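## Task

Pick up the duct tape roll from the cart's upper tray and hang it on the shaft of a wall peg facing the supply shelving, so the peg's tip pokes out through the roll. The robot must not topple or be left leaning, or the task fails.

## Robot and tools

ROBOT. A Dexmate Vega: a three-wheeled mobile base, a torso of three links (thigh, shank, chest) folding in a Z, a panning and tilting head, and two 7-joint arms with two-finger grippers. From above it is 0.70 m long and 0.63 m wide (0.91 m with arms folded); its front edge sits 0.35 m ahead of the base origin. Nothing prevents a tipping motion, and a fallen robot stays down, so keep the load near the base and avoid wild leans.

FRAMES. All positions are metres. Base frame: origin on the floor at the turning point on the centre line, 0.185 m behind the front axle; x forward, y left, z up. Hand points (left_hand, right_hand) and chest are printed in it; a hand point lies between the fingers, 0.033 m back from shut fingertips. Printed hand positions get less accurate at long reach. Odometry frame = base frame at the start; base_odometry counts wheel turns only (slip counts as travel), heading in rad, + to the left. turned_by_wheels and turned_by_imu are rad turned since the last result; the IMU also sees pushes and skids. base_tilt gives forward and right lean in degrees (about 2 degrees bias).

TOOL move. Every key except cameras forms one action. Choose either base and/or joints (optionally with speeds or min_time_s), or target alone. Parts start together and may finish at different times.
- base: one object, exactly one key, each an offset from where the base now is: translate_m (metres, + forward, -2 to 2), strafe_m (metres, + left, -2 to 2), rotate_rad (radians, + counter-clockwise seen from above, -3.2 to 3.2). Front wheels first steer toward a new direction (about 0.5 s, up to 1.1 s). Heading may drift when strafing. The base does not stop on hitting furniture.
- joints: one object keyed by joint name, each value an absolute angle in rad. Torso: torso_hip_rad 0 to 1.57, torso_knee_rad 0 to 3.141, torso_waist_rad -1.57 to 1.57 (chest forward lean = knee - hip - waist). Presets (hip, knee, waist): stand 0.469, 1.617, 1.048 (start); stand_high 0.78, 1.57, 0.44; lean_20 0.52, 1.05, 0.18; lean_45 0.52, 1.05, -0.26; low_lean_45 0, 0, -0.79. Left arm keys left_shoulder_pitch_rad (+ lowers arm), left_shoulder_yaw_rad -0.423 to 1.523, left_upper_arm_roll_rad, left_elbow_rad -3.041 to 0.214 (0 straight), left_forearm_roll_rad, left_wrist_pitch_rad ±1.366 (+ tips hand down), left_wrist_yaw_rad -1.348 to 1.087, left_gripper_rad 0 (shut) to 0.785; right arm mirrors this with right_ names, but right shoulder pitch and right wrist pitch go NEGATIVE to lower/tip down, right_shoulder_yaw_rad -1.523 to 0.423, right_wrist_yaw_rad -1.087 to 1.348. Head: head_pan_rad ±2.792 (+ left), head_tilt_rad ±1.483, head_camera_tilt_rad -1.483 to 1.378 (+ down). Folded arm values in key order: left 1, 0.5, -0.6, -2.5, 0, -0.9, 0; right -1, -0.5, 0.6, -2.5, 0, 0.9, 0. Fold arms before going to low_lean_45; arms hanging straight down hit the base in the leaning presets.
- target: moves one hand to an absolute pose in the base frame: side ("left" or "right"), x, y, z in metres (-3 to 3), pitch_deg (-30 to 95; 90 = fingers down, 0 = level), heading_deg (0 = fingers forward, + counter-clockwise), optional roll_deg (default 0, jaw line level; + turns hand clockwise seen from behind), optional line_only (true = straight-line path or refuse). Checked against the robot only, not the scene; the robot must be still. Straight moves up to 45 cm, otherwise an arc that may swing the elbow wide. A result of "short (part of ...)" means resend the same target.
- speeds: lowers top speeds for this action: translate_m and strafe_m 0.04 to 0.3 m/s, rotate_rad 0.1 to 0.6 rad/s.
- min_time_s: 0.1 to 8, slowest allowed duration for arm and head motions.
- cameras: list of head_camera, left_wrist_camera, right_wrist_camera or all; omitted means all, [] none.
An empty move just reports state and images. Unknown keys make a call invalid; out-of-range values are refused, and a refusal or stop cancels the following move, wait and finished_scene calls in that reply.

RESULTS. move reads "done" or the worst status. Statuses: done; off_target (resting away, maybe still pushing); contact_stop (arm pushed near full torque ~0.6 s; whole arm or torso group stops); time_out; not_followed (built-in check withheld targets; see cause line); refused; reached / short for targets; unfinished. on_its_own lists uncommanded motion. Also joint_positions, joint torques, motor temperatures (MOTOR HOT from 65 °C, arm shutdown at 80 °C).

OTHER TOOLS. wait: seconds 0 to 10, plus cameras; commands nothing. zoom_image: camera and region [x0, y0, x1, y1] in image pixels, at most 504 by 504. finished_scene: scene = current scene number; ends the scene irreversibly, and the roll must stay hung without the robot.

GRIPPING AND CARE. Open pads form a V: gap ≈ 0.24 x angle - 0.002 m at the hand point. Grip angle does not prove a hold; check cameras. Loads about 4 kg per level hand at full reach. Never let arms collide or press together. After any stop, move the arm away before pondering, since pressing heats motors. Torque faults freeze an arm for 10 s. Avoid dropping the roll, releasing it while moving, slamming, or shoving hard; a loose object may sometimes be briefly bumped by outside pushes.

Each tool is called as name(argument=value, ...) on one line, values as JSON.

## Session

move()

move(joints={"head_pan_rad":1.4}, cameras=["head_camera"])

move(joints={"head_pan_rad":2.75}, cameras=["head_camera"])

move(joints={"head_pan_rad":-1.4}, cameras=["head_camera"])

Scene clock: 0.00 s.
Joint torques (N m): no reading
Motor temperatures (°C): left_arm=[34 33 34 32 38 36 39] | right_arm=[33 31 39 34 36 33 38]
base_odometry: x=+0.000 y=+0.000 heading=+0.000
turned_by_wheels: +0.000
turned_by_imu: +0.000
base_tilt: forward=-0.6 right=-0.8
base_status: not commanded
joint_positions: torso_hip_rad=+0.469 torso_knee_rad=+1.617 torso_waist_rad=+1.048 left_shoulder_pitch_rad=+2.186 left_shoulder_yaw_rad=-0.019 left_upper_arm_roll_rad=+0.011 left_elbow_rad=-1.089 left_forearm_roll_rad=+0.007 left_wrist_pitch_rad=-0.506 left_wrist_yaw_rad=+0.006 left_gripper_rad=+0.005 right_shoulder_pitch_rad=-2.207 right_shoulder_yaw_rad=+0.005 right_upper_arm_roll_rad=+0.012 right_elbow_rad=-1.097 right_forearm_roll_rad=-0.016 right_wrist_pitch_rad=+0.483 right_wrist_yaw_rad=+0.008 right_gripper_rad=+0.005 head_pan_rad=+0.000 head_tilt_rad=+0.000 head_camera_tilt_rad=+0.000
joint_status: not commanded
chest: x=-0.0111 y=+0.0000 z=+1.4155 quat_wxyz=(+0.999, +0.000, +0.050, +0.000) (m; base frame)
left_hand: x=+0.2055 y=+0.2144 z=+0.6069 quat_wxyz=(+0.426, -0.005, +0.905, -0.006) pitch_deg=+39.6 heading_deg=-0.5 roll_deg=-1.1 back=up (m; base frame)
right_hand: x=+0.1864 y=-0.2297 z=+0.5983 quat_wxyz=(+0.409, -0.005, +0.912, +0.000) pitch_deg=+41.7 heading_deg=+0.3 roll_deg=-0.4 back=up (m; base frame)
pictures: head_camera, left_wrist_camera, right_wrist_camera
camera_calibration:
head_camera: T_world_to_cam=[[-0.0191418, -0.999253, 0.0335819, -0.0274145], [-0.135021, -0.0306968, -0.990367, 1.49491], [0.990658, -0.0234917, -0.134333, 0.240094], [0, 0, 0, 1]] pos_world=[-0.0365312, 0.0241353, 1.51369]
left_wrist_camera: T_world_to_cam=[[-0.00698854, -0.997062, 0.0762743, 0.16165], [-0.713551, -0.0484657, -0.698925, 0.63672], [0.700569, -0.05931, -0.711116, 0.450415], [0, 0, 0, 1]] pos_world=[0.139914, 0.218749, 0.752987]
right_wrist_camera: T_world_to_cam=[[0.0413792, -0.998836, -0.0247763, -0.217946], [-0.745532, -0.0143574, -0.666315, 0.587424], [0.665184, 0.0460431, -0.745259, 0.489185], [0, 0, 0, 1]] pos_world=[0.121564, -0.231782, 0.750579]

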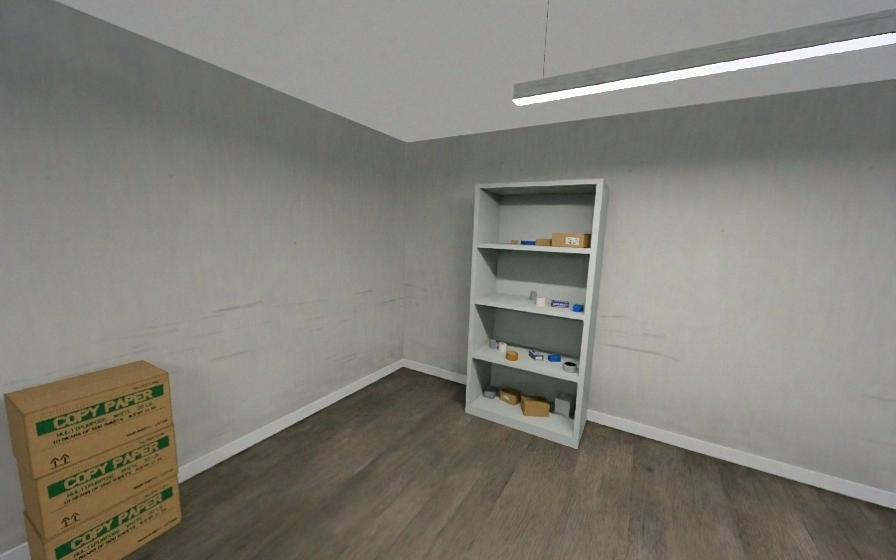

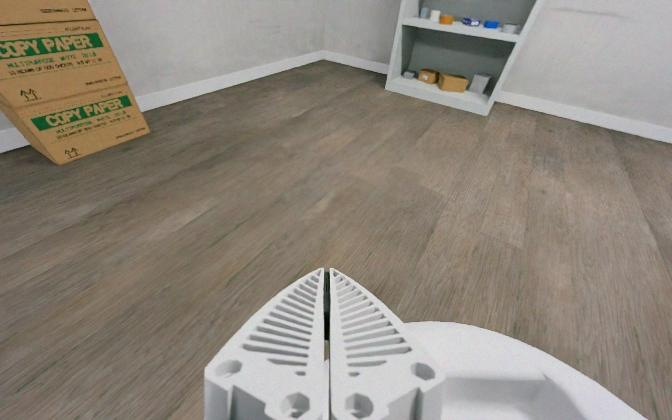

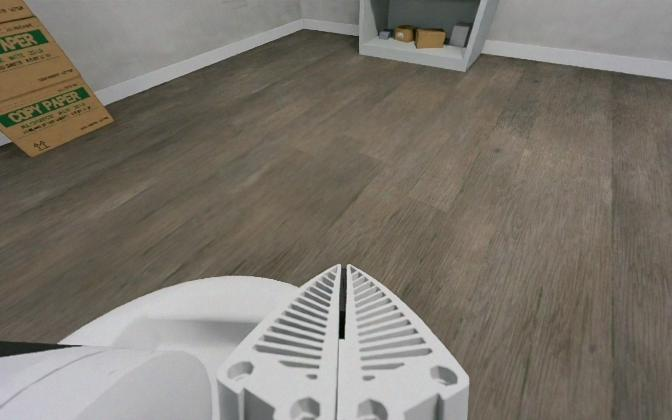

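Scene clock: 1.60 s.
Joint torques (N m): left_arm=[6.22 2.52 3.79 -1.76 -0.49 -1.73 -0.19] | right_arm=[-5.93 0.78 -0.17 -2 0.05 2.35 -0.09]
Motor temperatures (°C): left_arm=[34 33 34 32 38 36 39] | right_arm=[33 31 39 34 36 33 38]
move: done
base_odometry: x=+0.000 y=+0.000 heading=+0.000
turned_by_wheels: +0.000
turned_by_imu: +0.000
base_tilt: forward=-0.5 right=-1.0
base_status: not commanded
joint_positions: torso_hip_rad=+0.469 torso_knee_rad=+1.617 torso_waist_rad=+1.048 left_shoulder_pitch_rad=+2.186 left_shoulder_yaw_rad=-0.019 left_upper_arm_roll_rad=+0.011 left_elbow_rad=-1.089 left_forearm_roll_rad=+0.007 left_wrist_pitch_rad=-0.506 left_wrist_yaw_rad=+0.006 left_gripper_rad=+0.005 right_shoulder_pitch_rad=-2.207 right_shoulder_yaw_rad=+0.005 right_upper_arm_roll_rad=+0.012 right_elbow_rad=-1.097 right_forearm_roll_rad=-0.016 right_wrist_pitch_rad=+0.483 right_wrist_yaw_rad=+0.008 right_gripper_rad=+0.005 head_pan_rad=+1.399 head_tilt_rad=+0.000 head_camera_tilt_rad=+0.000
joint_status: all done
chest: x=-0.0111 y=+0.0000 z=+1.4155 quat_wxyz=(+0.999, +0.000, +0.050, +0.000) (m; base frame)
left_hand: x=+0.2055 y=+0.2144 z=+0.6069 quat_wxyz=(+0.426, -0.005, +0.905, -0.006) pitch_deg=+39.6 heading_deg=-0.5 roll_deg=-1.1 back=up (m; base frame)
right_hand: x=+0.1864 y=-0.2297 z=+0.5983 quat_wxyz=(+0.409, -0.005, +0.912, +0.000) pitch_deg=+41.7 heading_deg=+0.3 roll_deg=-0.4 back=up (m; base frame)
pictures: head_camera
camera_calibration:
head_camera: T_world_to_cam=[[0.979027, -0.192531, -0.0666258, 0.199285], [-0.0756957, -0.0401356, -0.996323, 1.50839], [0.189149, 0.98047, -0.0538676, 0.0580587], [0, 0, 0, 1]] pos_world=[-0.0919087, 0.0419838, 1.51925]

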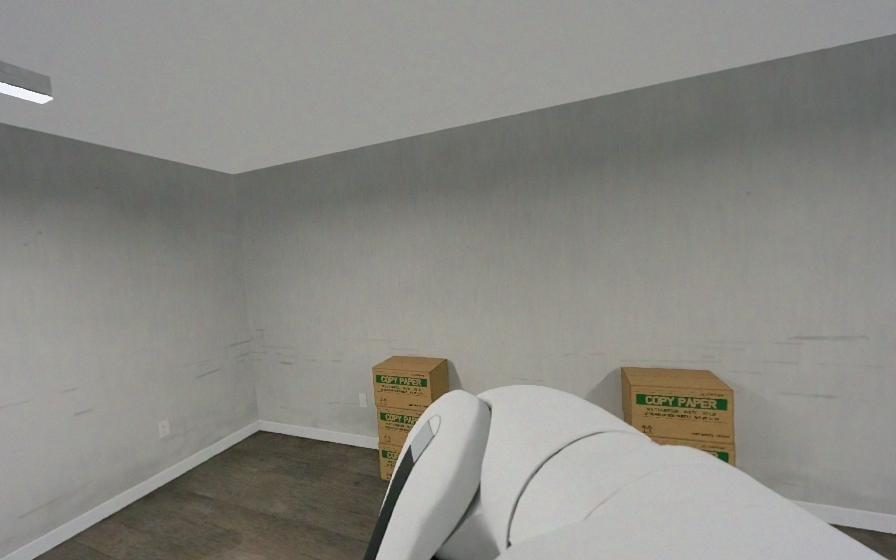

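Scene clock: 3.17 s.
Joint torques (N m): left_arm=[5.79 -0.3 0.54 -1.54 0.12 -1.78 -0.17] | right_arm=[-5.04 2.07 -0.5 -3.1 0.02 2.65 0.11]
Motor temperatures (°C): left_arm=[34 33 34 32 38 36 39] | right_arm=[33 31 39 34 36 33 38]
move: done
base_odometry: x=+0.000 y=+0.000 heading=+0.000
turned_by_wheels: +0.000
turned_by_imu: +0.000
base_tilt: forward=-0.7 right=-0.9
base_status: not commanded
joint_positions: torso_hip_rad=+0.469 torso_knee_rad=+1.617 torso_waist_rad=+1.048 left_shoulder_pitch_rad=+2.186 left_shoulder_yaw_rad=-0.019 left_upper_arm_roll_rad=+0.011 left_elbow_rad=-1.089 left_forearm_roll_rad=+0.007 left_wrist_pitch_rad=-0.506 left_wrist_yaw_rad=+0.006 left_gripper_rad=+0.005 right_shoulder_pitch_rad=-2.207 right_shoulder_yaw_rad=+0.005 right_upper_arm_roll_rad=+0.012 right_elbow_rad=-1.097 right_forearm_roll_rad=-0.016 right_wrist_pitch_rad=+0.483 right_wrist_yaw_rad=+0.008 right_gripper_rad=+0.005 head_pan_rad=+2.749 head_tilt_rad=+0.000 head_camera_tilt_rad=+0.000
joint_status: all done
chest: x=-0.0111 y=+0.0000 z=+1.4155 quat_wxyz=(+0.999, +0.000, +0.050, +0.000) (m; base frame)
left_hand: x=+0.2055 y=+0.2144 z=+0.6069 quat_wxyz=(+0.426, -0.005, +0.905, -0.006) pitch_deg=+39.6 heading_deg=-0.5 roll_deg=-1.1 back=up (m; base frame)
right_hand: x=+0.1864 y=-0.2297 z=+0.5983 quat_wxyz=(+0.409, -0.005, +0.912, +0.000) pitch_deg=+41.7 heading_deg=+0.3 roll_deg=-0.4 back=up (m; base frame)
pictures: head_camera
camera_calibration:
head_camera: T_world_to_cam=[[0.403791, 0.914808, -0.00887682, 0.06864], [-0.0555394, 0.0148273, -0.998346, 1.51297], [-0.913164, 0.403616, 0.056795, -0.192294], [0, 0, 0, 1]] pos_world=[-0.119283, -0.0076129, 1.52199]

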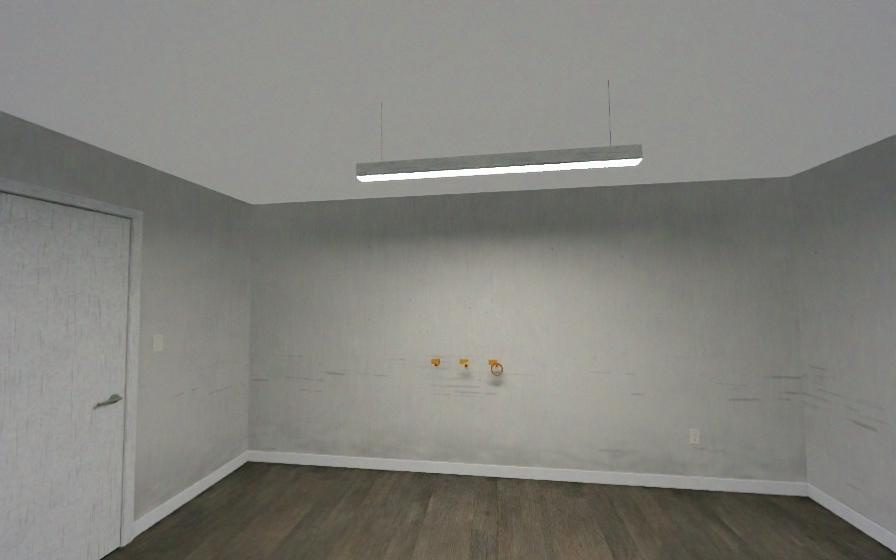

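Scene clock: 6.60 s.
Joint torques (N m): left_arm=[5.91 -0.35 0.62 -3.02 0.55 -1.85 0.37] | right_arm=[-6.01 0.67 -0.48 -2.62 -0.15 2.53 -0.21]
Motor temperatures (°C): left_arm=[34 33 34 32 38 36 39] | right_arm=[33 31 39 34 36 33 38]
move: done
base_odometry: x=+0.000 y=+0.000 heading=+0.000
turned_by_wheels: +0.000
turned_by_imu: +0.000
base_tilt: forward=-0.5 right=-0.9
base_status: not commanded
joint_positions: torso_hip_rad=+0.469 torso_knee_rad=+1.617 torso_waist_rad=+1.048 left_shoulder_pitch_rad=+2.186 left_shoulder_yaw_rad=-0.019 left_upper_arm_roll_rad=+0.011 left_elbow_rad=-1.089 left_forearm_roll_rad=+0.007 left_wrist_pitch_rad=-0.506 left_wrist_yaw_rad=+0.006 left_gripper_rad=+0.005 right_shoulder_pitch_rad=-2.207 right_shoulder_yaw_rad=+0.005 right_upper_arm_roll_rad=+0.012 right_elbow_rad=-1.097 right_forearm_roll_rad=-0.016 right_wrist_pitch_rad=+0.483 right_wrist_yaw_rad=+0.008 right_gripper_rad=+0.005 head_pan_rad=-1.399 head_tilt_rad=+0.000 head_camera_tilt_rad=+0.000
joint_status: all done
chest: x=-0.0111 y=+0.0000 z=+1.4155 quat_wxyz=(+0.999, +0.000, +0.050, +0.000) (m; base frame)
left_hand: x=+0.2055 y=+0.2144 z=+0.6069 quat_wxyz=(+0.426, -0.005, +0.905, -0.006) pitch_deg=+39.6 heading_deg=-0.5 roll_deg=-1.1 back=up (m; base frame)
right_hand: x=+0.1864 y=-0.2297 z=+0.5983 quat_wxyz=(+0.409, -0.005, +0.912, +0.000) pitch_deg=+41.7 heading_deg=+0.3 roll_deg=-0.4 back=up (m; base frame)
pictures: head_camera
camera_calibration:
head_camera: T_world_to_cam=[[-0.980332, -0.148419, 0.130077, -0.245716], [-0.135888, 0.0296616, -0.99028, 1.49472], [0.143118, -0.98848, -0.0492466, 0.0476045], [0, 0, 0, 1]] pos_world=[-0.0445823, -0.0337485, 1.51449]

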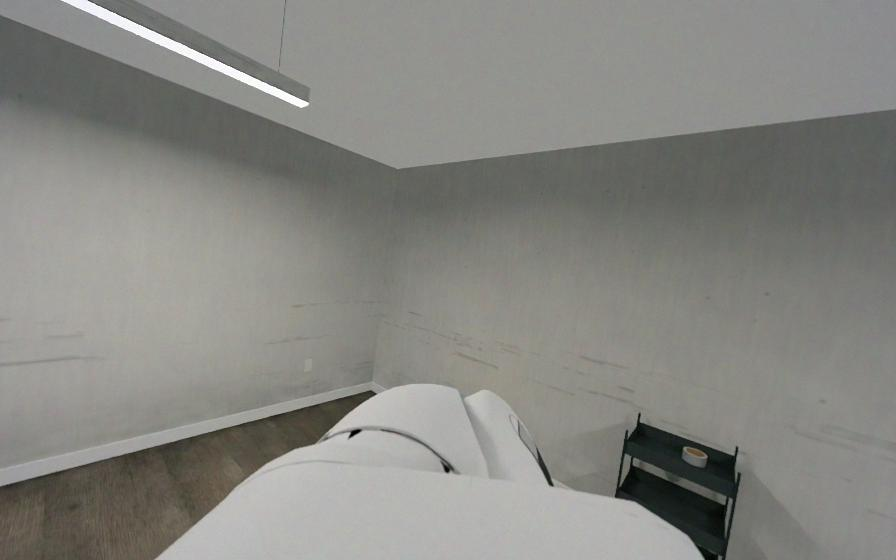

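move(base={"rotate_rad":-2.1}, joints={"head_pan_rad":0,"head_camera_tilt_rad":0.3}, cameras=["head_camera"])

zoom_image(camera="head_camera", region=[300, 200, 700, 450])

Scene clock: 18.23 s.
Joint torques (N m): left_arm=[8.16 -0.22 2.85 -3.88 -0.24 -2.28 -0.12] | right_arm=[-6.25 1.73 -0.35 -2.37 -0.12 1.99 -0.07]
Motor temperatures (°C): left_arm=[34 33 34 32 38 36 39] | right_arm=[33 31 38 34 36 33 38]
move: done
base_odometry: x=+0.001 y=+0.002 heading=-2.103
turned_by_wheels: -2.102
turned_by_imu: -2.095
base_tilt: forward=-0.7 right=-0.9
base_status: done
joint_positions: torso_hip_rad=+0.469 torso_knee_rad=+1.617 torso_waist_rad=+1.048 left_shoulder_pitch_rad=+2.186 left_shoulder_yaw_rad=-0.019 left_upper_arm_roll_rad=+0.011 left_elbow_rad=-1.089 left_forearm_roll_rad=+0.007 left_wrist_pitch_rad=-0.506 left_wrist_yaw_rad=+0.006 left_gripper_rad=+0.005 right_shoulder_pitch_rad=-2.207 right_shoulder_yaw_rad=+0.005 right_upper_arm_roll_rad=+0.012 right_elbow_rad=-1.097 right_forearm_roll_rad=-0.016 right_wrist_pitch_rad=+0.483 right_wrist_yaw_rad=+0.008 right_gripper_rad=+0.005 head_pan_rad=-0.001 head_tilt_rad=+0.000 head_camera_tilt_rad=+0.299
joint_status: all done
chest: x=-0.0111 y=+0.0000 z=+1.4155 quat_wxyz=(+0.999, +0.000, +0.050, +0.000) (m; base frame)
left_hand: x=+0.2055 y=+0.2144 z=+0.6069 quat_wxyz=(+0.426, -0.005, +0.905, -0.006) pitch_deg=+39.6 heading_deg=-0.5 roll_deg=-1.1 back=up (m; base frame)
right_hand: x=+0.1864 y=-0.2297 z=+0.5983 quat_wxyz=(+0.409, -0.005, +0.912, +0.000) pitch_deg=+41.7 heading_deg=+0.3 roll_deg=-0.4 back=up (m; base frame)
pictures: head_camera
camera_calibration:
head_camera: T_world_to_cam=[[-0.00899287, -0.999245, 0.0377897, -0.0328581], [-0.421107, -0.0304923, -0.906498, 1.34818], [0.906966, -0.0240655, -0.420515, 0.657812], [0, 0, 0, 1]] pos_world=[-0.0291802, 0.0241065, 1.49999]

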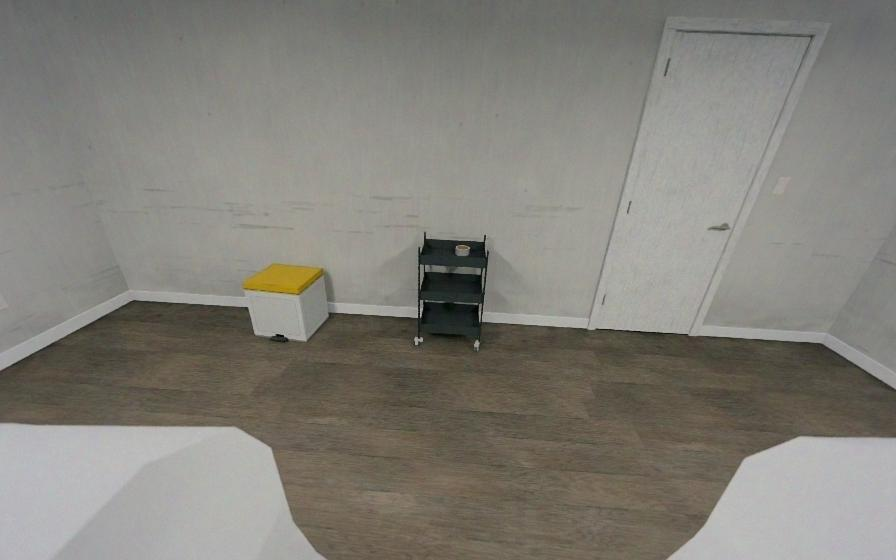

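Scaled by 1.260 from the camera's 896x560 image, which has a finer 960x600 frame.

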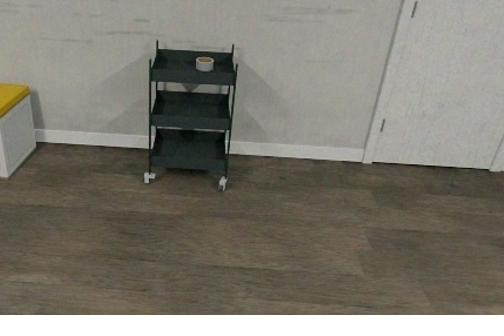

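move(base={"translate_m":1.25}, joints={"head_camera_tilt_rad":0.7}, cameras=["head_camera"])

zoom_image(camera="head_camera", region=[350, 150, 600, 400])

Scene clock: 43.10 s.
Joint torques (N m): left_arm=[6.91 -0.08 1.83 -3.44 0.02 -1.21 0.11] | right_arm=[-6.42 0.84 -0.18 -2.36 -0.04 2.16 -0.07]
Motor temperatures (°C): left_arm=[34 33 34 32 38 36 39] | right_arm=[33 31 38 34 36 33 38]
move: done
base_odometry: x=-0.635 y=-1.074 heading=-2.104
turned_by_wheels: -0.002
turned_by_imu: -0.009
base_tilt: forward=-0.6 right=-0.9
base_status: done
joint_positions: torso_hip_rad=+0.469 torso_knee_rad=+1.617 torso_waist_rad=+1.048 left_shoulder_pitch_rad=+2.186 left_shoulder_yaw_rad=-0.019 left_upper_arm_roll_rad=+0.011 left_elbow_rad=-1.089 left_forearm_roll_rad=+0.007 left_wrist_pitch_rad=-0.506 left_wrist_yaw_rad=+0.006 left_gripper_rad=+0.005 right_shoulder_pitch_rad=-2.207 right_shoulder_yaw_rad=+0.005 right_upper_arm_roll_rad=+0.012 right_elbow_rad=-1.097 right_forearm_roll_rad=-0.016 right_wrist_pitch_rad=+0.483 right_wrist_yaw_rad=+0.008 right_gripper_rad=+0.005 head_pan_rad=-0.001 head_tilt_rad=+0.000 head_camera_tilt_rad=+0.699
joint_status: all done
chest: x=-0.0111 y=+0.0000 z=+1.4155 quat_wxyz=(+0.999, +0.000, +0.050, +0.000) (m; base frame)
left_hand: x=+0.2055 y=+0.2144 z=+0.6069 quat_wxyz=(+0.426, -0.005, +0.905, -0.006) pitch_deg=+39.6 heading_deg=-0.5 roll_deg=-1.1 back=up (m; base frame)
right_hand: x=+0.1864 y=-0.2297 z=+0.5983 quat_wxyz=(+0.409, -0.005, +0.912, +0.000) pitch_deg=+41.7 heading_deg=+0.3 roll_deg=-0.4 back=up (m; base frame)
pictures: head_camera
camera_calibration:
head_camera: T_world_to_cam=[[0.00640981, -0.999255, 0.0380667, -0.0320633], [-0.740893, -0.030312, -0.670939, 0.973961], [0.671593, -0.0239027, -0.740535, 1.11379], [0, 0, 0, 1]] pos_world=[-0.0262106, 0.024106, 1.47949]

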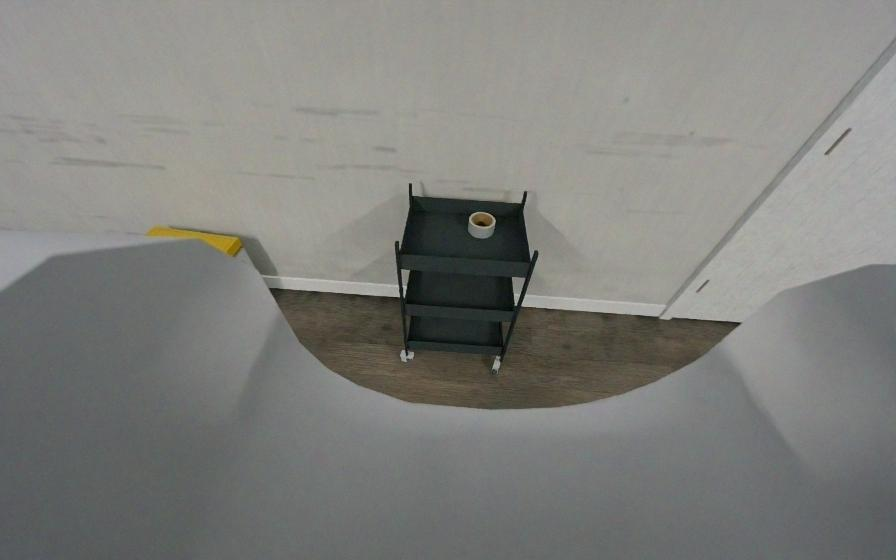

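Scaled by 2.016 from the camera's 896x560 image, which has a finer 960x600 frame.

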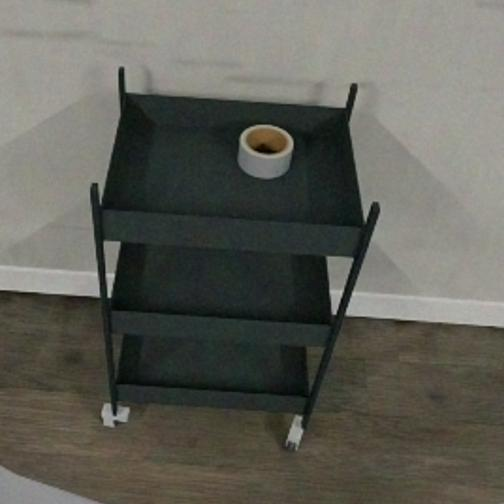

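move(target={"side":"right","x":0.45,"y":-0.2,"z":0.95,"pitch_deg":90,"heading_deg":0}, cameras=[])

move(base={"translate_m":0.36}, joints={"right_gripper_rad":0.3})

Scene clock: 57.87 s.
Joint torques (N m): left_arm=[7.37 -0.22 1.22 -3.48 0.54 -1.97 0.74] | right_arm=[33.48 -1.47 5.41 -1.83 0.45 0.08 -0.01]
Motor temperatures (°C): left_arm=[34 33 34 32 38 36 39] | right_arm=[34 31 38 34 36 33 38]
move: done
base_odometry: x=-0.635 y=-1.074 heading=-2.104
turned_by_wheels: +0.000
turned_by_imu: -0.001
base_tilt: forward=-0.6 right=-0.7
base_status: not commanded
joint_positions: torso_hip_rad=+0.469 torso_knee_rad=+1.617 torso_waist_rad=+1.048 left_shoulder_pitch_rad=+2.186 left_shoulder_yaw_rad=-0.019 left_upper_arm_roll_rad=+0.011 left_elbow_rad=-1.089 left_forearm_roll_rad=+0.007 left_wrist_pitch_rad=-0.506 left_wrist_yaw_rad=+0.006 left_gripper_rad=+0.005 right_shoulder_pitch_rad=-0.147 right_shoulder_yaw_rad=-0.950 right_upper_arm_roll_rad=-1.549 right_elbow_rad=-1.712 right_forearm_roll_rad=-0.324 right_wrist_pitch_rad=+0.785 right_wrist_yaw_rad=+1.345 right_gripper_rad=+0.005 head_pan_rad=-0.001 head_tilt_rad=+0.000 head_camera_tilt_rad=+0.699
joint_status: not commanded
chest: x=-0.0111 y=+0.0000 z=+1.4155 quat_wxyz=(+0.999, +0.000, +0.050, +0.000) (m; base frame)
left_hand: x=+0.2055 y=+0.2144 z=+0.6069 quat_wxyz=(+0.426, -0.005, +0.905, -0.006) pitch_deg=+39.6 heading_deg=-0.5 roll_deg=-1.1 back=up (m; base frame)
right_hand: x=+0.4493 y=-0.1975 z=+0.9491 quat_wxyz=(+0.003, -1.000, +0.000, +0.001) pitch_deg=+89.7 heading_deg=+180.0 roll_deg=+0.0 (m; base frame)
right_hand_status: reached (checked arc [the straight line was blocked], planned for 6.8 s): 3 mm and 0.3 deg off.
pictures: none
No camera images: "cameras" was empty.

Scene clock: 60.67 s.
Joint torques (N m): left_arm=[5.13 0.15 0.62 -3.49 0.13 -1.39 0.08] | right_arm=[31.4 -1.57 4.95 -2.3 0.6 -0.01 0.01]
Motor temperatures (°C): left_arm=[34 33 34 32 38 36 39] | right_arm=[34 31 38 34 36 33 38]
move: done
base_odometry: x=-0.819 y=-1.384 heading=-2.106
turned_by_wheels: -0.001
turned_by_imu: -0.003
base_tilt: forward=-0.6 right=-0.8
base_status: done
joint_positions: torso_hip_rad=+0.469 torso_knee_rad=+1.617 torso_waist_rad=+1.048 left_shoulder_pitch_rad=+2.186 left_shoulder_yaw_rad=-0.019 left_upper_arm_roll_rad=+0.011 left_elbow_rad=-1.089 left_forearm_roll_rad=+0.007 left_wrist_pitch_rad=-0.506 left_wrist_yaw_rad=+0.006 left_gripper_rad=+0.005 right_shoulder_pitch_rad=-0.143 right_shoulder_yaw_rad=-0.952 right_upper_arm_roll_rad=-1.552 right_elbow_rad=-1.713 right_forearm_roll_rad=-0.324 right_wrist_pitch_rad=+0.785 right_wrist_yaw_rad=+1.348 right_gripper_rad=+0.300 head_pan_rad=-0.001 head_tilt_rad=+0.000 head_camera_tilt_rad=+0.699
joint_status: all done
chest: x=-0.0111 y=+0.0000 z=+1.4155 quat_wxyz=(+0.999, +0.000, +0.050, +0.000) (m; base frame)
left_hand: x=+0.2055 y=+0.2144 z=+0.6069 quat_wxyz=(+0.425, -0.005, +0.905, -0.006) pitch_deg=+39.6 heading_deg=-0.5 roll_deg=-1.1 back=up (m; base frame)
right_hand: x=+0.4500 y=-0.1998 z=+0.9499 quat_wxyz=(+0.000, -1.000, +0.000, +0.000) pitch_deg=+90.0 heading_deg=+180.0 roll_deg=+0.0 (m; base frame)
pictures: head_camera, left_wrist_camera, right_wrist_camera
camera_calibration:
head_camera: T_world_to_cam=[[0.00642321, -0.999255, 0.0380652, -0.0320603], [-0.740924, -0.0303198, -0.670904, 0.973929], [0.671558, -0.023894, -0.740567, 1.11382], [0, 0, 0, 1]] pos_world=[-0.0261798, 0.0241066, 1.47949]
left_wrist_camera: T_world_to_cam=[[-0.00698304, -0.997062, 0.0762746, 0.161651], [-0.713601, -0.0484656, -0.698874, 0.636694], [0.700518, -0.0593098, -0.711166, 0.450437], [0, 0, 0, 1]] pos_world=[0.139935, 0.218749, 0.752975]
right_wrist_camera: T_world_to_cam=[[0.000657734, 0.99905, -0.0435648, 0.245113], [0.993517, 0.00429955, 0.113599, -0.501016], [0.113679, -0.0433571, -0.992571, 1.03971], [0, 0, 0, 1]] pos_world=[0.379413, -0.197647, 1.09958]

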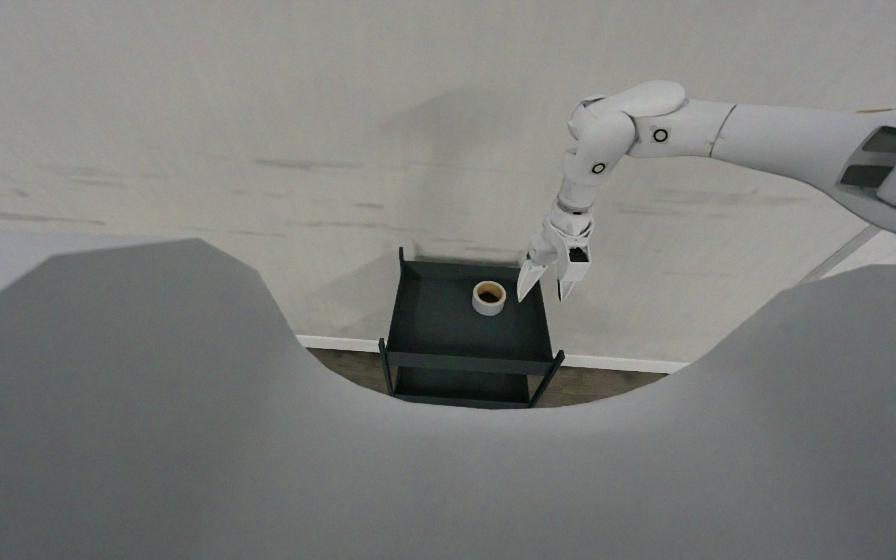

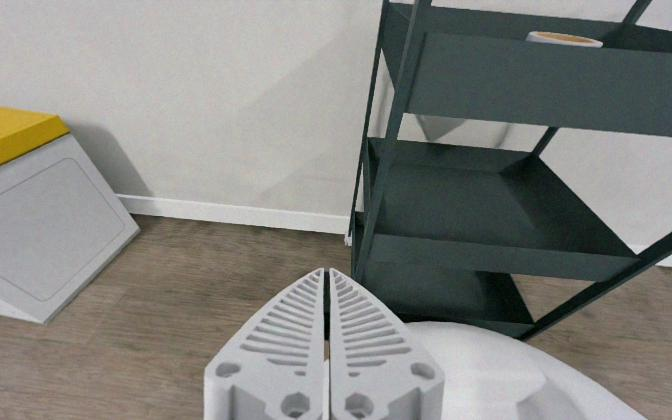

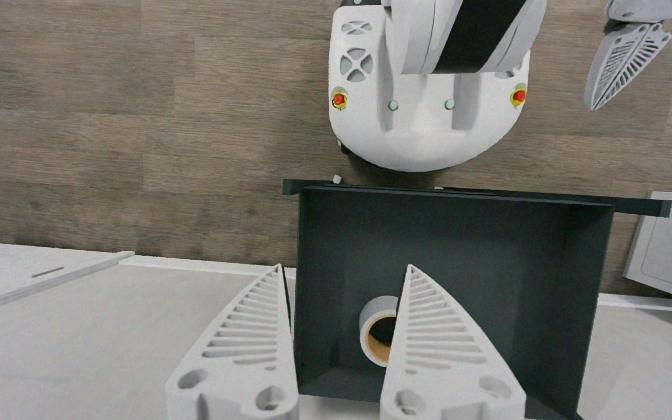

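move(target={"side":"right","x":0.657,"y":-0.182,"z":0.76,"pitch_deg":90,"heading_deg":180}, cameras=[])

move(joints={"right_gripper_rad":0.2})

zoom_image(camera="head_camera", region=[400, 200, 600, 360])

Scene clock: 72.40 s.
Joint torques (N m): left_arm=[8.45 -0.76 0.37 -1.67 -0.46 -1.87 0.19] | right_arm=[31.84 -2.31 5.15 -2.23 0.64 0.34 0.25]
Motor temperatures (°C): left_arm=[34 33 34 32 37 36 39] | right_arm=[35 31 39 34 36 33 38]
move: refused
base_odometry: x=-0.819 y=-1.384 heading=-2.106
turned_by_wheels: +0.000
turned_by_imu: +0.000
base_tilt: forward=-0.5 right=-0.8
base_status: not commanded
joint_positions: torso_hip_rad=+0.469 torso_knee_rad=+1.617 torso_waist_rad=+1.048 left_shoulder_pitch_rad=+2.186 left_shoulder_yaw_rad=-0.019 left_upper_arm_roll_rad=+0.011 left_elbow_rad=-1.089 left_forearm_roll_rad=+0.007 left_wrist_pitch_rad=-0.506 left_wrist_yaw_rad=+0.006 left_gripper_rad=+0.005 right_shoulder_pitch_rad=-0.143 right_shoulder_yaw_rad=-0.952 right_upper_arm_roll_rad=-1.552 right_elbow_rad=-1.713 right_forearm_roll_rad=-0.324 right_wrist_pitch_rad=+0.785 right_wrist_yaw_rad=+1.348 right_gripper_rad=+0.300 head_pan_rad=-0.001 head_tilt_rad=+0.000 head_camera_tilt_rad=+0.699
joint_status: not commanded
chest: x=-0.0111 y=+0.0000 z=+1.4155 quat_wxyz=(+0.999, +0.000, +0.050, +0.000) (m; base frame)
left_hand: x=+0.2055 y=+0.2144 z=+0.6069 quat_wxyz=(+0.425, -0.005, +0.905, -0.006) pitch_deg=+39.6 heading_deg=-0.5 roll_deg=-1.1 back=up (m; base frame)
right_hand: x=+0.4500 y=-0.1998 z=+0.9499 quat_wxyz=(+0.000, -1.000, +0.000, +0.000) pitch_deg=+90.0 heading_deg=+180.0 roll_deg=+0.0 (m; base frame)
right_hand_status: refused: no posture of the arm gets there (out of reach): the closest leaves the hand 10.5 cm and 6 deg from the pose. Nothing moved.
pictures: none
No camera images: "cameras" was empty.

not run: a stop came earlier in this reply.

Scaled by 2.520 from the camera's 896x560 image, which has a finer 960x600 frame.

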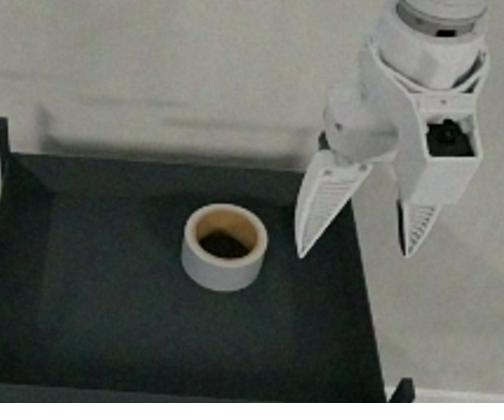

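move(target={"side":"right","x":0.45,"y":-0.2,"z":1.12,"pitch_deg":90,"heading_deg":180}, cameras=[])

move(joints={"torso_waist_rad":0.6}, cameras=["head_camera"])

move(target={"side":"right","x":0.657,"y":-0.182,"z":0.77,"pitch_deg":90,"heading_deg":180})

move(joints={"right_gripper_rad":0.2})

Scene clock: 84.67 s.
Joint torques (N m): left_arm=[6.24 -0.84 2.01 -1.98 0.41 -2.79 -0.08] | right_arm=[30.62 5.24 4.91 2.22 1.37 -0.2 -0.01]
Motor temperatures (°C): left_arm=[34 33 34 32 37 36 39] | right_arm=[36 31 39 34 36 33 38]
move: done
base_odometry: x=-0.819 y=-1.384 heading=-2.106
turned_by_wheels: +0.000
turned_by_imu: -0.001
base_tilt: forward=-0.6 right=-0.8
base_status: not commanded
joint_positions: torso_hip_rad=+0.469 torso_knee_rad=+1.617 torso_waist_rad=+1.048 left_shoulder_pitch_rad=+2.186 left_shoulder_yaw_rad=-0.019 left_upper_arm_roll_rad=+0.011 left_elbow_rad=-1.089 left_forearm_roll_rad=+0.007 left_wrist_pitch_rad=-0.506 left_wrist_yaw_rad=+0.006 left_gripper_rad=+0.005 right_shoulder_pitch_rad=+0.581 right_shoulder_yaw_rad=-0.905 right_upper_arm_roll_rad=-2.070 right_elbow_rad=-1.736 right_forearm_roll_rad=+0.107 right_wrist_pitch_rad=+0.822 right_wrist_yaw_rad=+1.348 right_gripper_rad=+0.300 head_pan_rad=-0.001 head_tilt_rad=+0.000 head_camera_tilt_rad=+0.699
joint_status: not commanded
chest: x=-0.0111 y=+0.0000 z=+1.4155 quat_wxyz=(+0.999, +0.000, +0.050, +0.000) (m; base frame)
left_hand: x=+0.2055 y=+0.2144 z=+0.6069 quat_wxyz=(+0.425, -0.005, +0.905, -0.006) pitch_deg=+39.6 heading_deg=-0.5 roll_deg=-1.1 back=up (m; base frame)
right_hand: x=+0.4500 y=-0.1998 z=+1.1188 quat_wxyz=(+0.000, -1.000, +0.000, +0.000) pitch_deg=+90.0 heading_deg=-180.0 roll_deg=+0.0 (m; base frame)
right_hand_status: reached (straight line, planned for 2.6 s): 1 mm and 0.0 deg off.
pictures: none
No camera images: "cameras" was empty.

Scene clock: 87.60 s.
Joint torques (N m): left_arm=[16.94 0.91 1.33 -1.24 -0.6 -1.46 -0.05] | right_arm=[31.52 4.24 4.27 1.12 1.7 0.87 0.09]
Motor temperatures (°C): left_arm=[34 33 34 32 37 36 39] | right_arm=[36 31 39 34 36 33 38]
move: done
base_odometry: x=-0.819 y=-1.384 heading=-2.106
turned_by_wheels: +0.000
turned_by_imu: +0.000
base_tilt: forward=-0.5 right=-0.7
base_status: not commanded
joint_positions: torso_hip_rad=+0.469 torso_knee_rad=+1.617 torso_waist_rad=+0.600 left_shoulder_pitch_rad=+2.186 left_shoulder_yaw_rad=-0.019 left_upper_arm_roll_rad=+0.011 left_elbow_rad=-1.089 left_forearm_roll_rad=+0.007 left_wrist_pitch_rad=-0.506 left_wrist_yaw_rad=+0.006 left_gripper_rad=+0.005 right_shoulder_pitch_rad=+0.586 right_shoulder_yaw_rad=-0.904 right_upper_arm_roll_rad=-2.073 right_elbow_rad=-1.735 right_forearm_roll_rad=+0.110 right_wrist_pitch_rad=+0.823 right_wrist_yaw_rad=+1.348 right_gripper_rad=+0.300 head_pan_rad=-0.001 head_tilt_rad=+0.000 head_camera_tilt_rad=+0.699
joint_status: all done
chest: x=+0.1847 y=+0.0000 z=+1.3774 quat_wxyz=(+0.963, +0.000, +0.271, +0.000) (m; base frame)
left_hand: x=+0.0298 y=+0.2144 z=+0.5548 quat_wxyz=(+0.214, -0.006, +0.977, -0.005) pitch_deg=+65.3 heading_deg=-1.0 roll_deg=-1.7 back=up (m; base frame)
right_hand: x=+0.4723 y=-0.1999 z=+0.9113 quat_wxyz=(+0.000, -0.975, +0.000, +0.222) pitch_deg=+64.3 heading_deg=+180.0 roll_deg=+0.0 back=up (m; base frame)
pictures: head_camera
camera_calibration:
head_camera: T_world_to_cam=[[0.0222785, -0.999255, 0.0315266, -0.0257892], [-0.958363, -0.0303251, -0.283939, 0.600572], [0.284683, -0.0238881, -0.958324, 1.32553], [0, 0, 0, 1]] pos_world=[0.198783, 0.024107, 1.44163]

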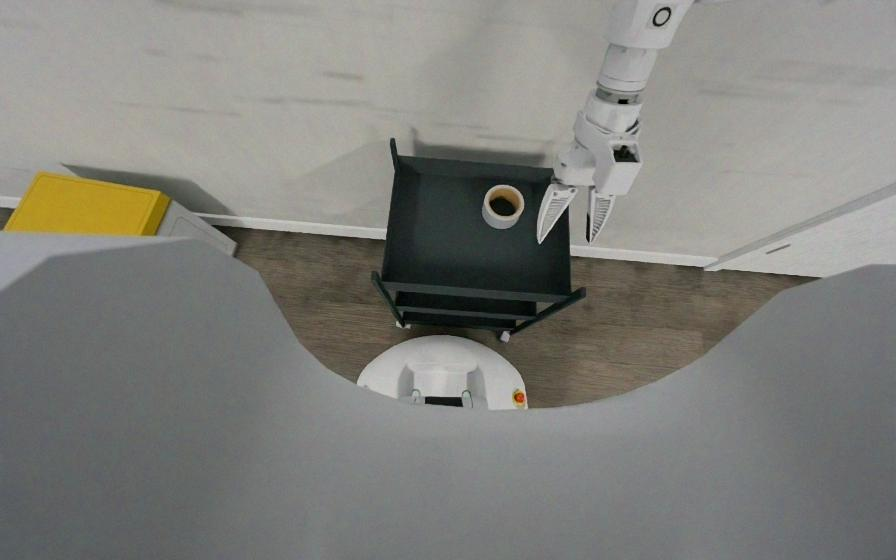

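Scene clock: 91.43 s.
Joint torques (N m): left_arm=[16.41 -0.77 0.7 0.3 0.7 -1.6 -0.17] | right_arm=[11.67 1.83 10.83 0.45 0.17 0.74 0.02]
Motor temperatures (°C): left_arm=[34 33 34 32 37 36 39] | right_arm=[35 31 39 34 36 33 38]
move: done
base_odometry: x=-0.819 y=-1.384 heading=-2.106
turned_by_wheels: +0.000
turned_by_imu: +0.000
base_tilt: forward=-0.5 right=-0.7
base_status: not commanded
joint_positions: torso_hip_rad=+0.469 torso_knee_rad=+1.617 torso_waist_rad=+0.600 left_shoulder_pitch_rad=+2.186 left_shoulder_yaw_rad=-0.019 left_upper_arm_roll_rad=+0.011 left_elbow_rad=-1.089 left_forearm_roll_rad=+0.007 left_wrist_pitch_rad=-0.506 left_wrist_yaw_rad=+0.006 left_gripper_rad=+0.005 right_shoulder_pitch_rad=+0.322 right_shoulder_yaw_rad=-0.701 right_upper_arm_roll_rad=-1.924 right_elbow_rad=-1.408 right_forearm_roll_rad=-0.577 right_wrist_pitch_rad=+0.678 right_wrist_yaw_rad=+0.887 right_gripper_rad=+0.300 head_pan_rad=-0.001 head_tilt_rad=+0.000 head_camera_tilt_rad=+0.699
joint_status: not commanded
chest: x=+0.1847 y=+0.0000 z=+1.3774 quat_wxyz=(+0.963, +0.000, +0.271, +0.000) (m; base frame)
left_hand: x=+0.0298 y=+0.2144 z=+0.5548 quat_wxyz=(+0.214, -0.006, +0.977, -0.005) pitch_deg=+65.3 heading_deg=-1.0 roll_deg=-1.7 back=up (m; base frame)
right_hand: x=+0.6560 y=-0.1823 z=+0.7709 quat_wxyz=(+0.000, -1.000, +0.000, +0.001) pitch_deg=+89.8 heading_deg=+180.0 roll_deg=+0.0 (m; base frame)
right_hand_status: reached (straight line, planned for 2.5 s): 1 mm and 0.2 deg off.
pictures: head_camera, left_wrist_camera, right_wrist_camera
camera_calibration:
head_camera: T_world_to_cam=[[0.0222786, -0.999255, 0.0315265, -0.0257891], [-0.958363, -0.0303252, -0.283939, 0.600572], [0.284683, -0.0238881, -0.958324, 1.32553], [0, 0, 0, 1]] pos_world=[0.198783, 0.024107, 1.44163]
left_wrist_camera: T_world_to_cam=[[0.0267314, -0.997062, 0.0717775, 0.16589], [-0.945845, -0.0484653, -0.320981, 0.272153], [0.323517, -0.0593101, -0.944362, 0.677046], [0, 0, 0, 1]] pos_world=[0.0339441, 0.218749, 0.714825]
right_wrist_camera: T_world_to_cam=[[0.000687481, 0.99901, -0.044474, 0.220348], [0.993788, 0.00426706, 0.111212, -0.683763], [0.111292, -0.0442742, -0.992801, 0.840924], [0, 0, 0, 1]] pos_world=[0.585775, -0.179981, 0.920713]

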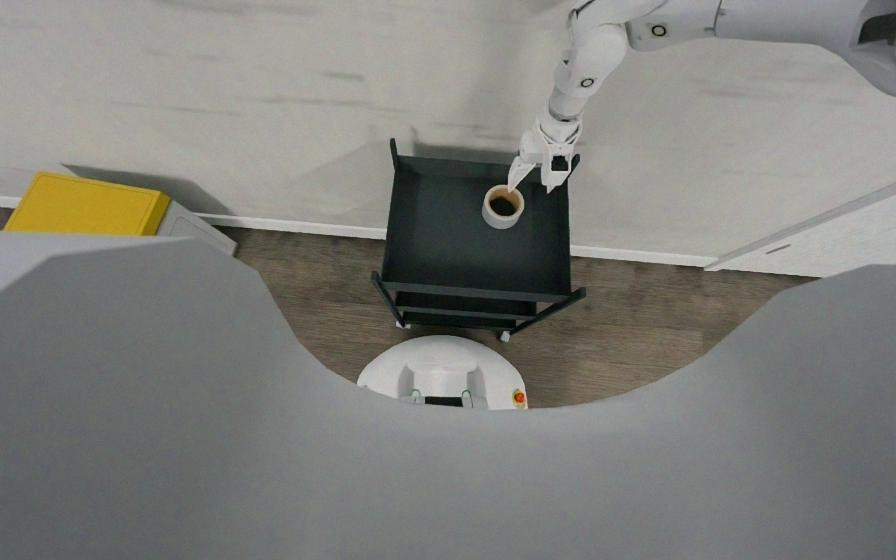

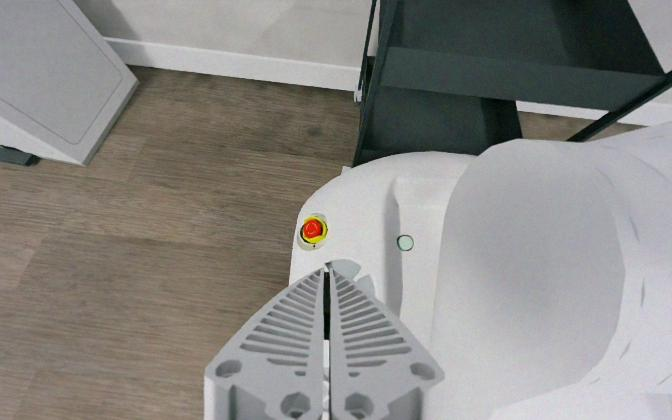

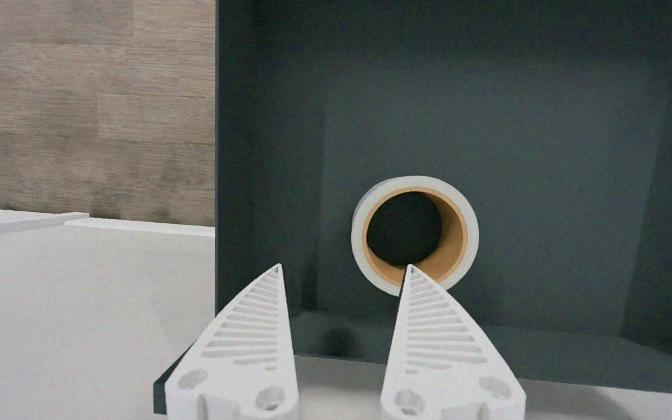

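Scene clock: 92.00 s.
Joint torques (N m): left_arm=[15.85 -0.89 -0.53 -1.35 1.48 -2 -0.33] | right_arm=[13.11 1.18 10.96 0.68 0.34 -0.13 0.01]
Motor temperatures (°C): left_arm=[34 33 34 32 37 36 39] | right_arm=[35 31 39 34 36 33 38]
move: done
base_odometry: x=-0.819 y=-1.384 heading=-2.106
turned_by_wheels: +0.000
turned_by_imu: +0.000
base_tilt: forward=-0.6 right=-0.9
base_status: not commanded
joint_positions: torso_hip_rad=+0.469 torso_knee_rad=+1.617 torso_waist_rad=+0.600 left_shoulder_pitch_rad=+2.186 left_shoulder_yaw_rad=-0.019 left_upper_arm_roll_rad=+0.011 left_elbow_rad=-1.089 left_forearm_roll_rad=+0.007 left_wrist_pitch_rad=-0.506 left_wrist_yaw_rad=+0.006 left_gripper_rad=+0.005 right_shoulder_pitch_rad=+0.321 right_shoulder_yaw_rad=-0.699 right_upper_arm_roll_rad=-1.923 right_elbow_rad=-1.406 right_forearm_roll_rad=-0.580 right_wrist_pitch_rad=+0.677 right_wrist_yaw_rad=+0.885 right_gripper_rad=+0.200 head_pan_rad=-0.001 head_tilt_rad=+0.000 head_camera_tilt_rad=+0.699
joint_status: all done
chest: x=+0.1847 y=+0.0000 z=+1.3774 quat_wxyz=(+0.963, +0.000, +0.271, +0.000) (m; base frame)
left_hand: x=+0.0298 y=+0.2144 z=+0.5548 quat_wxyz=(+0.214, -0.006, +0.977, -0.005) pitch_deg=+65.3 heading_deg=-1.0 roll_deg=-1.7 back=up (m; base frame)
right_hand: x=+0.6568 y=-0.1822 z=+0.7703 quat_wxyz=(+0.000, -1.000, +0.000, +0.000) pitch_deg=+90.0 heading_deg=+180.0 roll_deg=+0.0 (m; base frame)
pictures: head_camera, left_wrist_camera, right_wrist_camera
camera_calibration:
head_camera: T_world_to_cam=[[0.0222785, -0.999255, 0.0315266, -0.0257892], [-0.958363, -0.0303251, -0.283939, 0.600572], [0.284683, -0.0238882, -0.958324, 1.32553], [0, 0, 0, 1]] pos_world=[0.198783, 0.024107, 1.44163]
left_wrist_camera: T_world_to_cam=[[0.0267316, -0.997062, 0.0717775, 0.16589], [-0.945845, -0.0484655, -0.320981, 0.272152], [0.323516, -0.0593101, -0.944362, 0.677046], [0, 0, 0, 1]] pos_world=[0.033944, 0.218749, 0.714825]
right_wrist_camera: T_world_to_cam=[[0.000510542, 0.999015, -0.0443749, 0.220249], [0.993561, 0.00452064, 0.113205, -0.685841], [0.113294, -0.044147, -0.99258, 0.838817], [0, 0, 0, 1]] pos_world=[0.58628, -0.1799, 0.920007]

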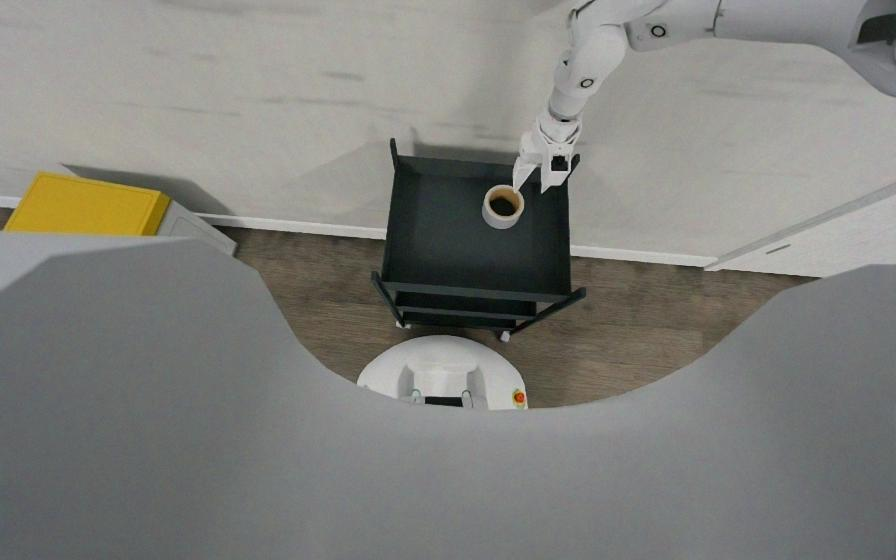

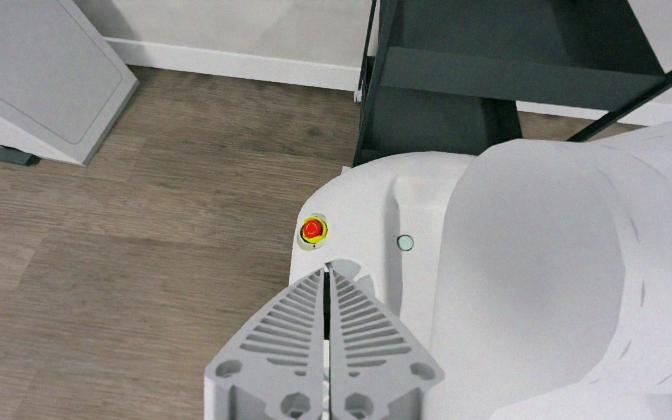

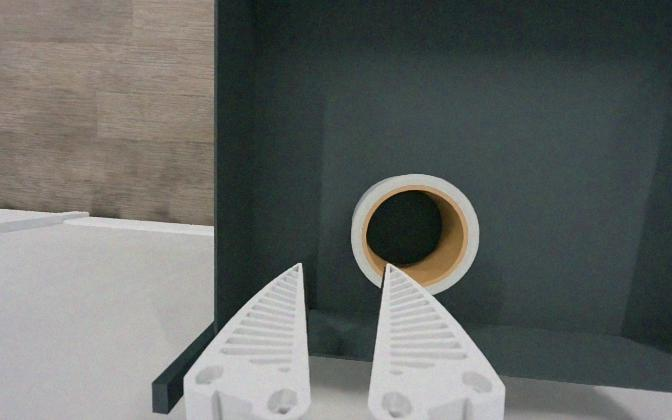

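move(target={"side":"right","x":0.638,"y":-0.169,"z":0.77,"pitch_deg":90,"heading_deg":180}, cameras=["head_camera","right_wrist_camera"])

zoom_image(camera="head_camera", region=[450, 120, 600, 240])

zoom_image(camera="right_wrist_camera", region=[220, 130, 520, 400])

Scene clock: 104.93 s.
Joint torques (N m): left_arm=[15.83 1.57 0.02 -0.5 0.14 -1.59 0.51] | right_arm=[12.32 -0.8 3.57 -1.9 1.14 0.28 0.33]
Motor temperatures (°C): left_arm=[34 33 34 32 37 36 39] | right_arm=[35 31 39 34 36 33 38]
move: done
base_odometry: x=-0.819 y=-1.384 heading=-2.106
turned_by_wheels: +0.000
turned_by_imu: +0.000
base_tilt: forward=-0.5 right=-0.6
base_status: not commanded
joint_positions: torso_hip_rad=+0.469 torso_knee_rad=+1.617 torso_waist_rad=+0.600 left_shoulder_pitch_rad=+2.186 left_shoulder_yaw_rad=-0.019 left_upper_arm_roll_rad=+0.011 left_elbow_rad=-1.089 left_forearm_roll_rad=+0.007 left_wrist_pitch_rad=-0.506 left_wrist_yaw_rad=+0.006 left_gripper_rad=+0.005 right_shoulder_pitch_rad=+0.314 right_shoulder_yaw_rad=-0.726 right_upper_arm_roll_rad=-1.925 right_elbow_rad=-1.510 right_forearm_roll_rad=-0.567 right_wrist_pitch_rad=+0.604 right_wrist_yaw_rad=+0.930 right_gripper_rad=+0.200 head_pan_rad=-0.001 head_tilt_rad=+0.000 head_camera_tilt_rad=+0.699
joint_status: not commanded
chest: x=+0.1847 y=+0.0000 z=+1.3774 quat_wxyz=(+0.963, +0.000, +0.271, +0.000) (m; base frame)
left_hand: x=+0.0298 y=+0.2144 z=+0.5548 quat_wxyz=(+0.214, -0.006, +0.977, -0.005) pitch_deg=+65.3 heading_deg=-1.0 roll_deg=-1.7 back=up (m; base frame)
right_hand: x=+0.6392 y=-0.1694 z=+0.7702 quat_wxyz=(+0.000, -1.000, +0.000, +0.000) pitch_deg=+90.0 heading_deg=-180.0 roll_deg=+0.0 (m; base frame)
right_hand_status: reached (straight line, planned for 0.7 s): 1 mm and 0.0 deg off.
pictures: head_camera, right_wrist_camera
camera_calibration:
head_camera: T_world_to_cam=[[0.0222786, -0.999255, 0.0315265, -0.0257891], [-0.958363, -0.0303252, -0.283939, 0.600572], [0.284683, -0.023888, -0.958324, 1.32553], [0, 0, 0, 1]] pos_world=[0.198783, 0.024107, 1.44163]
right_wrist_camera: T_world_to_cam=[[0.000493381, 0.999034, -0.0439318, 0.207149], [0.993407, 0.00454662, 0.114549, -0.669351], [0.114639, -0.0436987, -0.992446, 0.840446], [0, 0, 0, 1]] pos_world=[0.568488, -0.167179, 0.919871]

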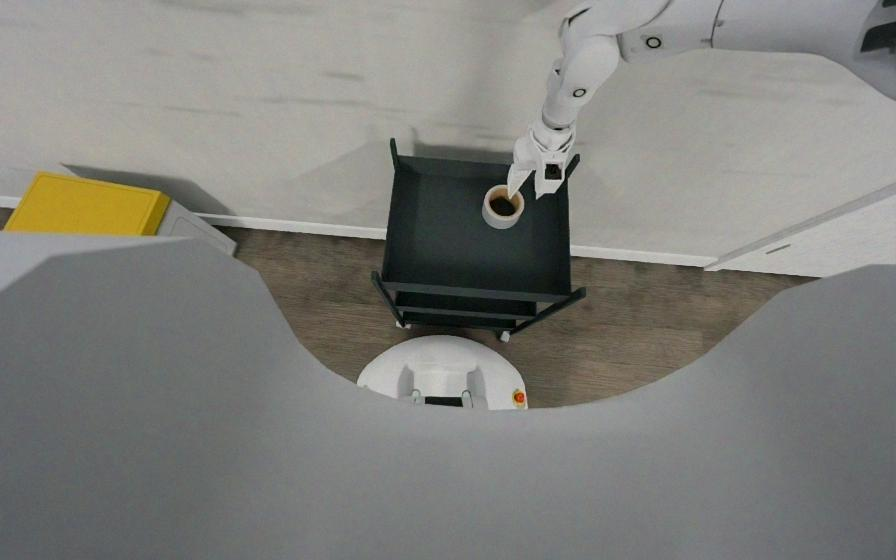

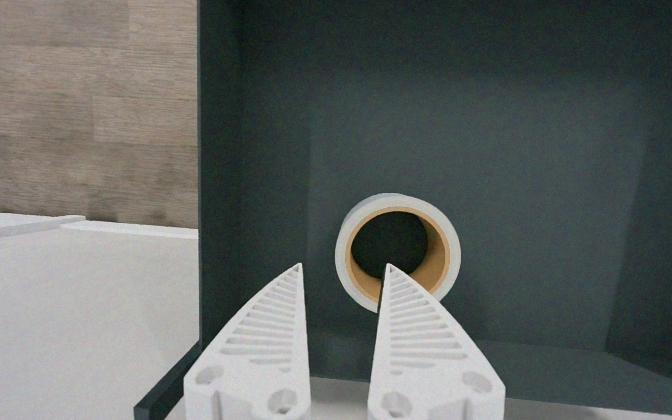

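Scaled by 3.360 from the camera's 896x560 image, which has a finer 960x600 frame.

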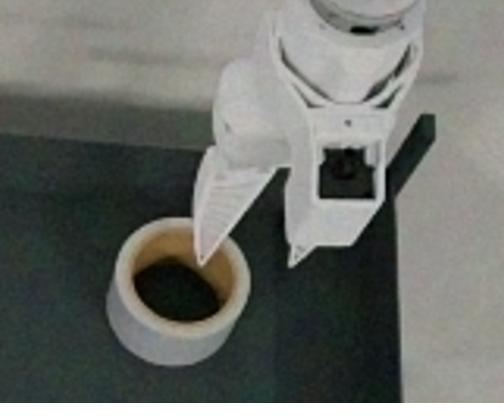

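Scaled by 1.680 from the camera's 672x420 image, which has a finer 960x600 frame.

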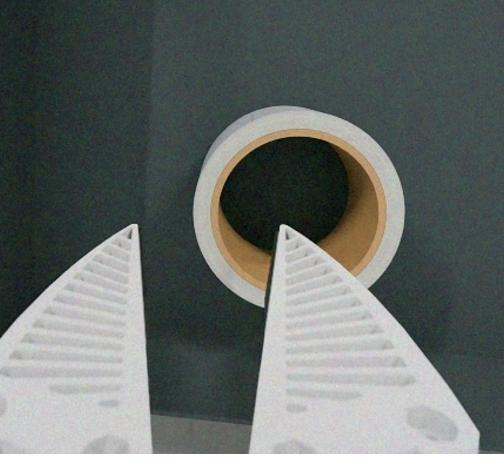

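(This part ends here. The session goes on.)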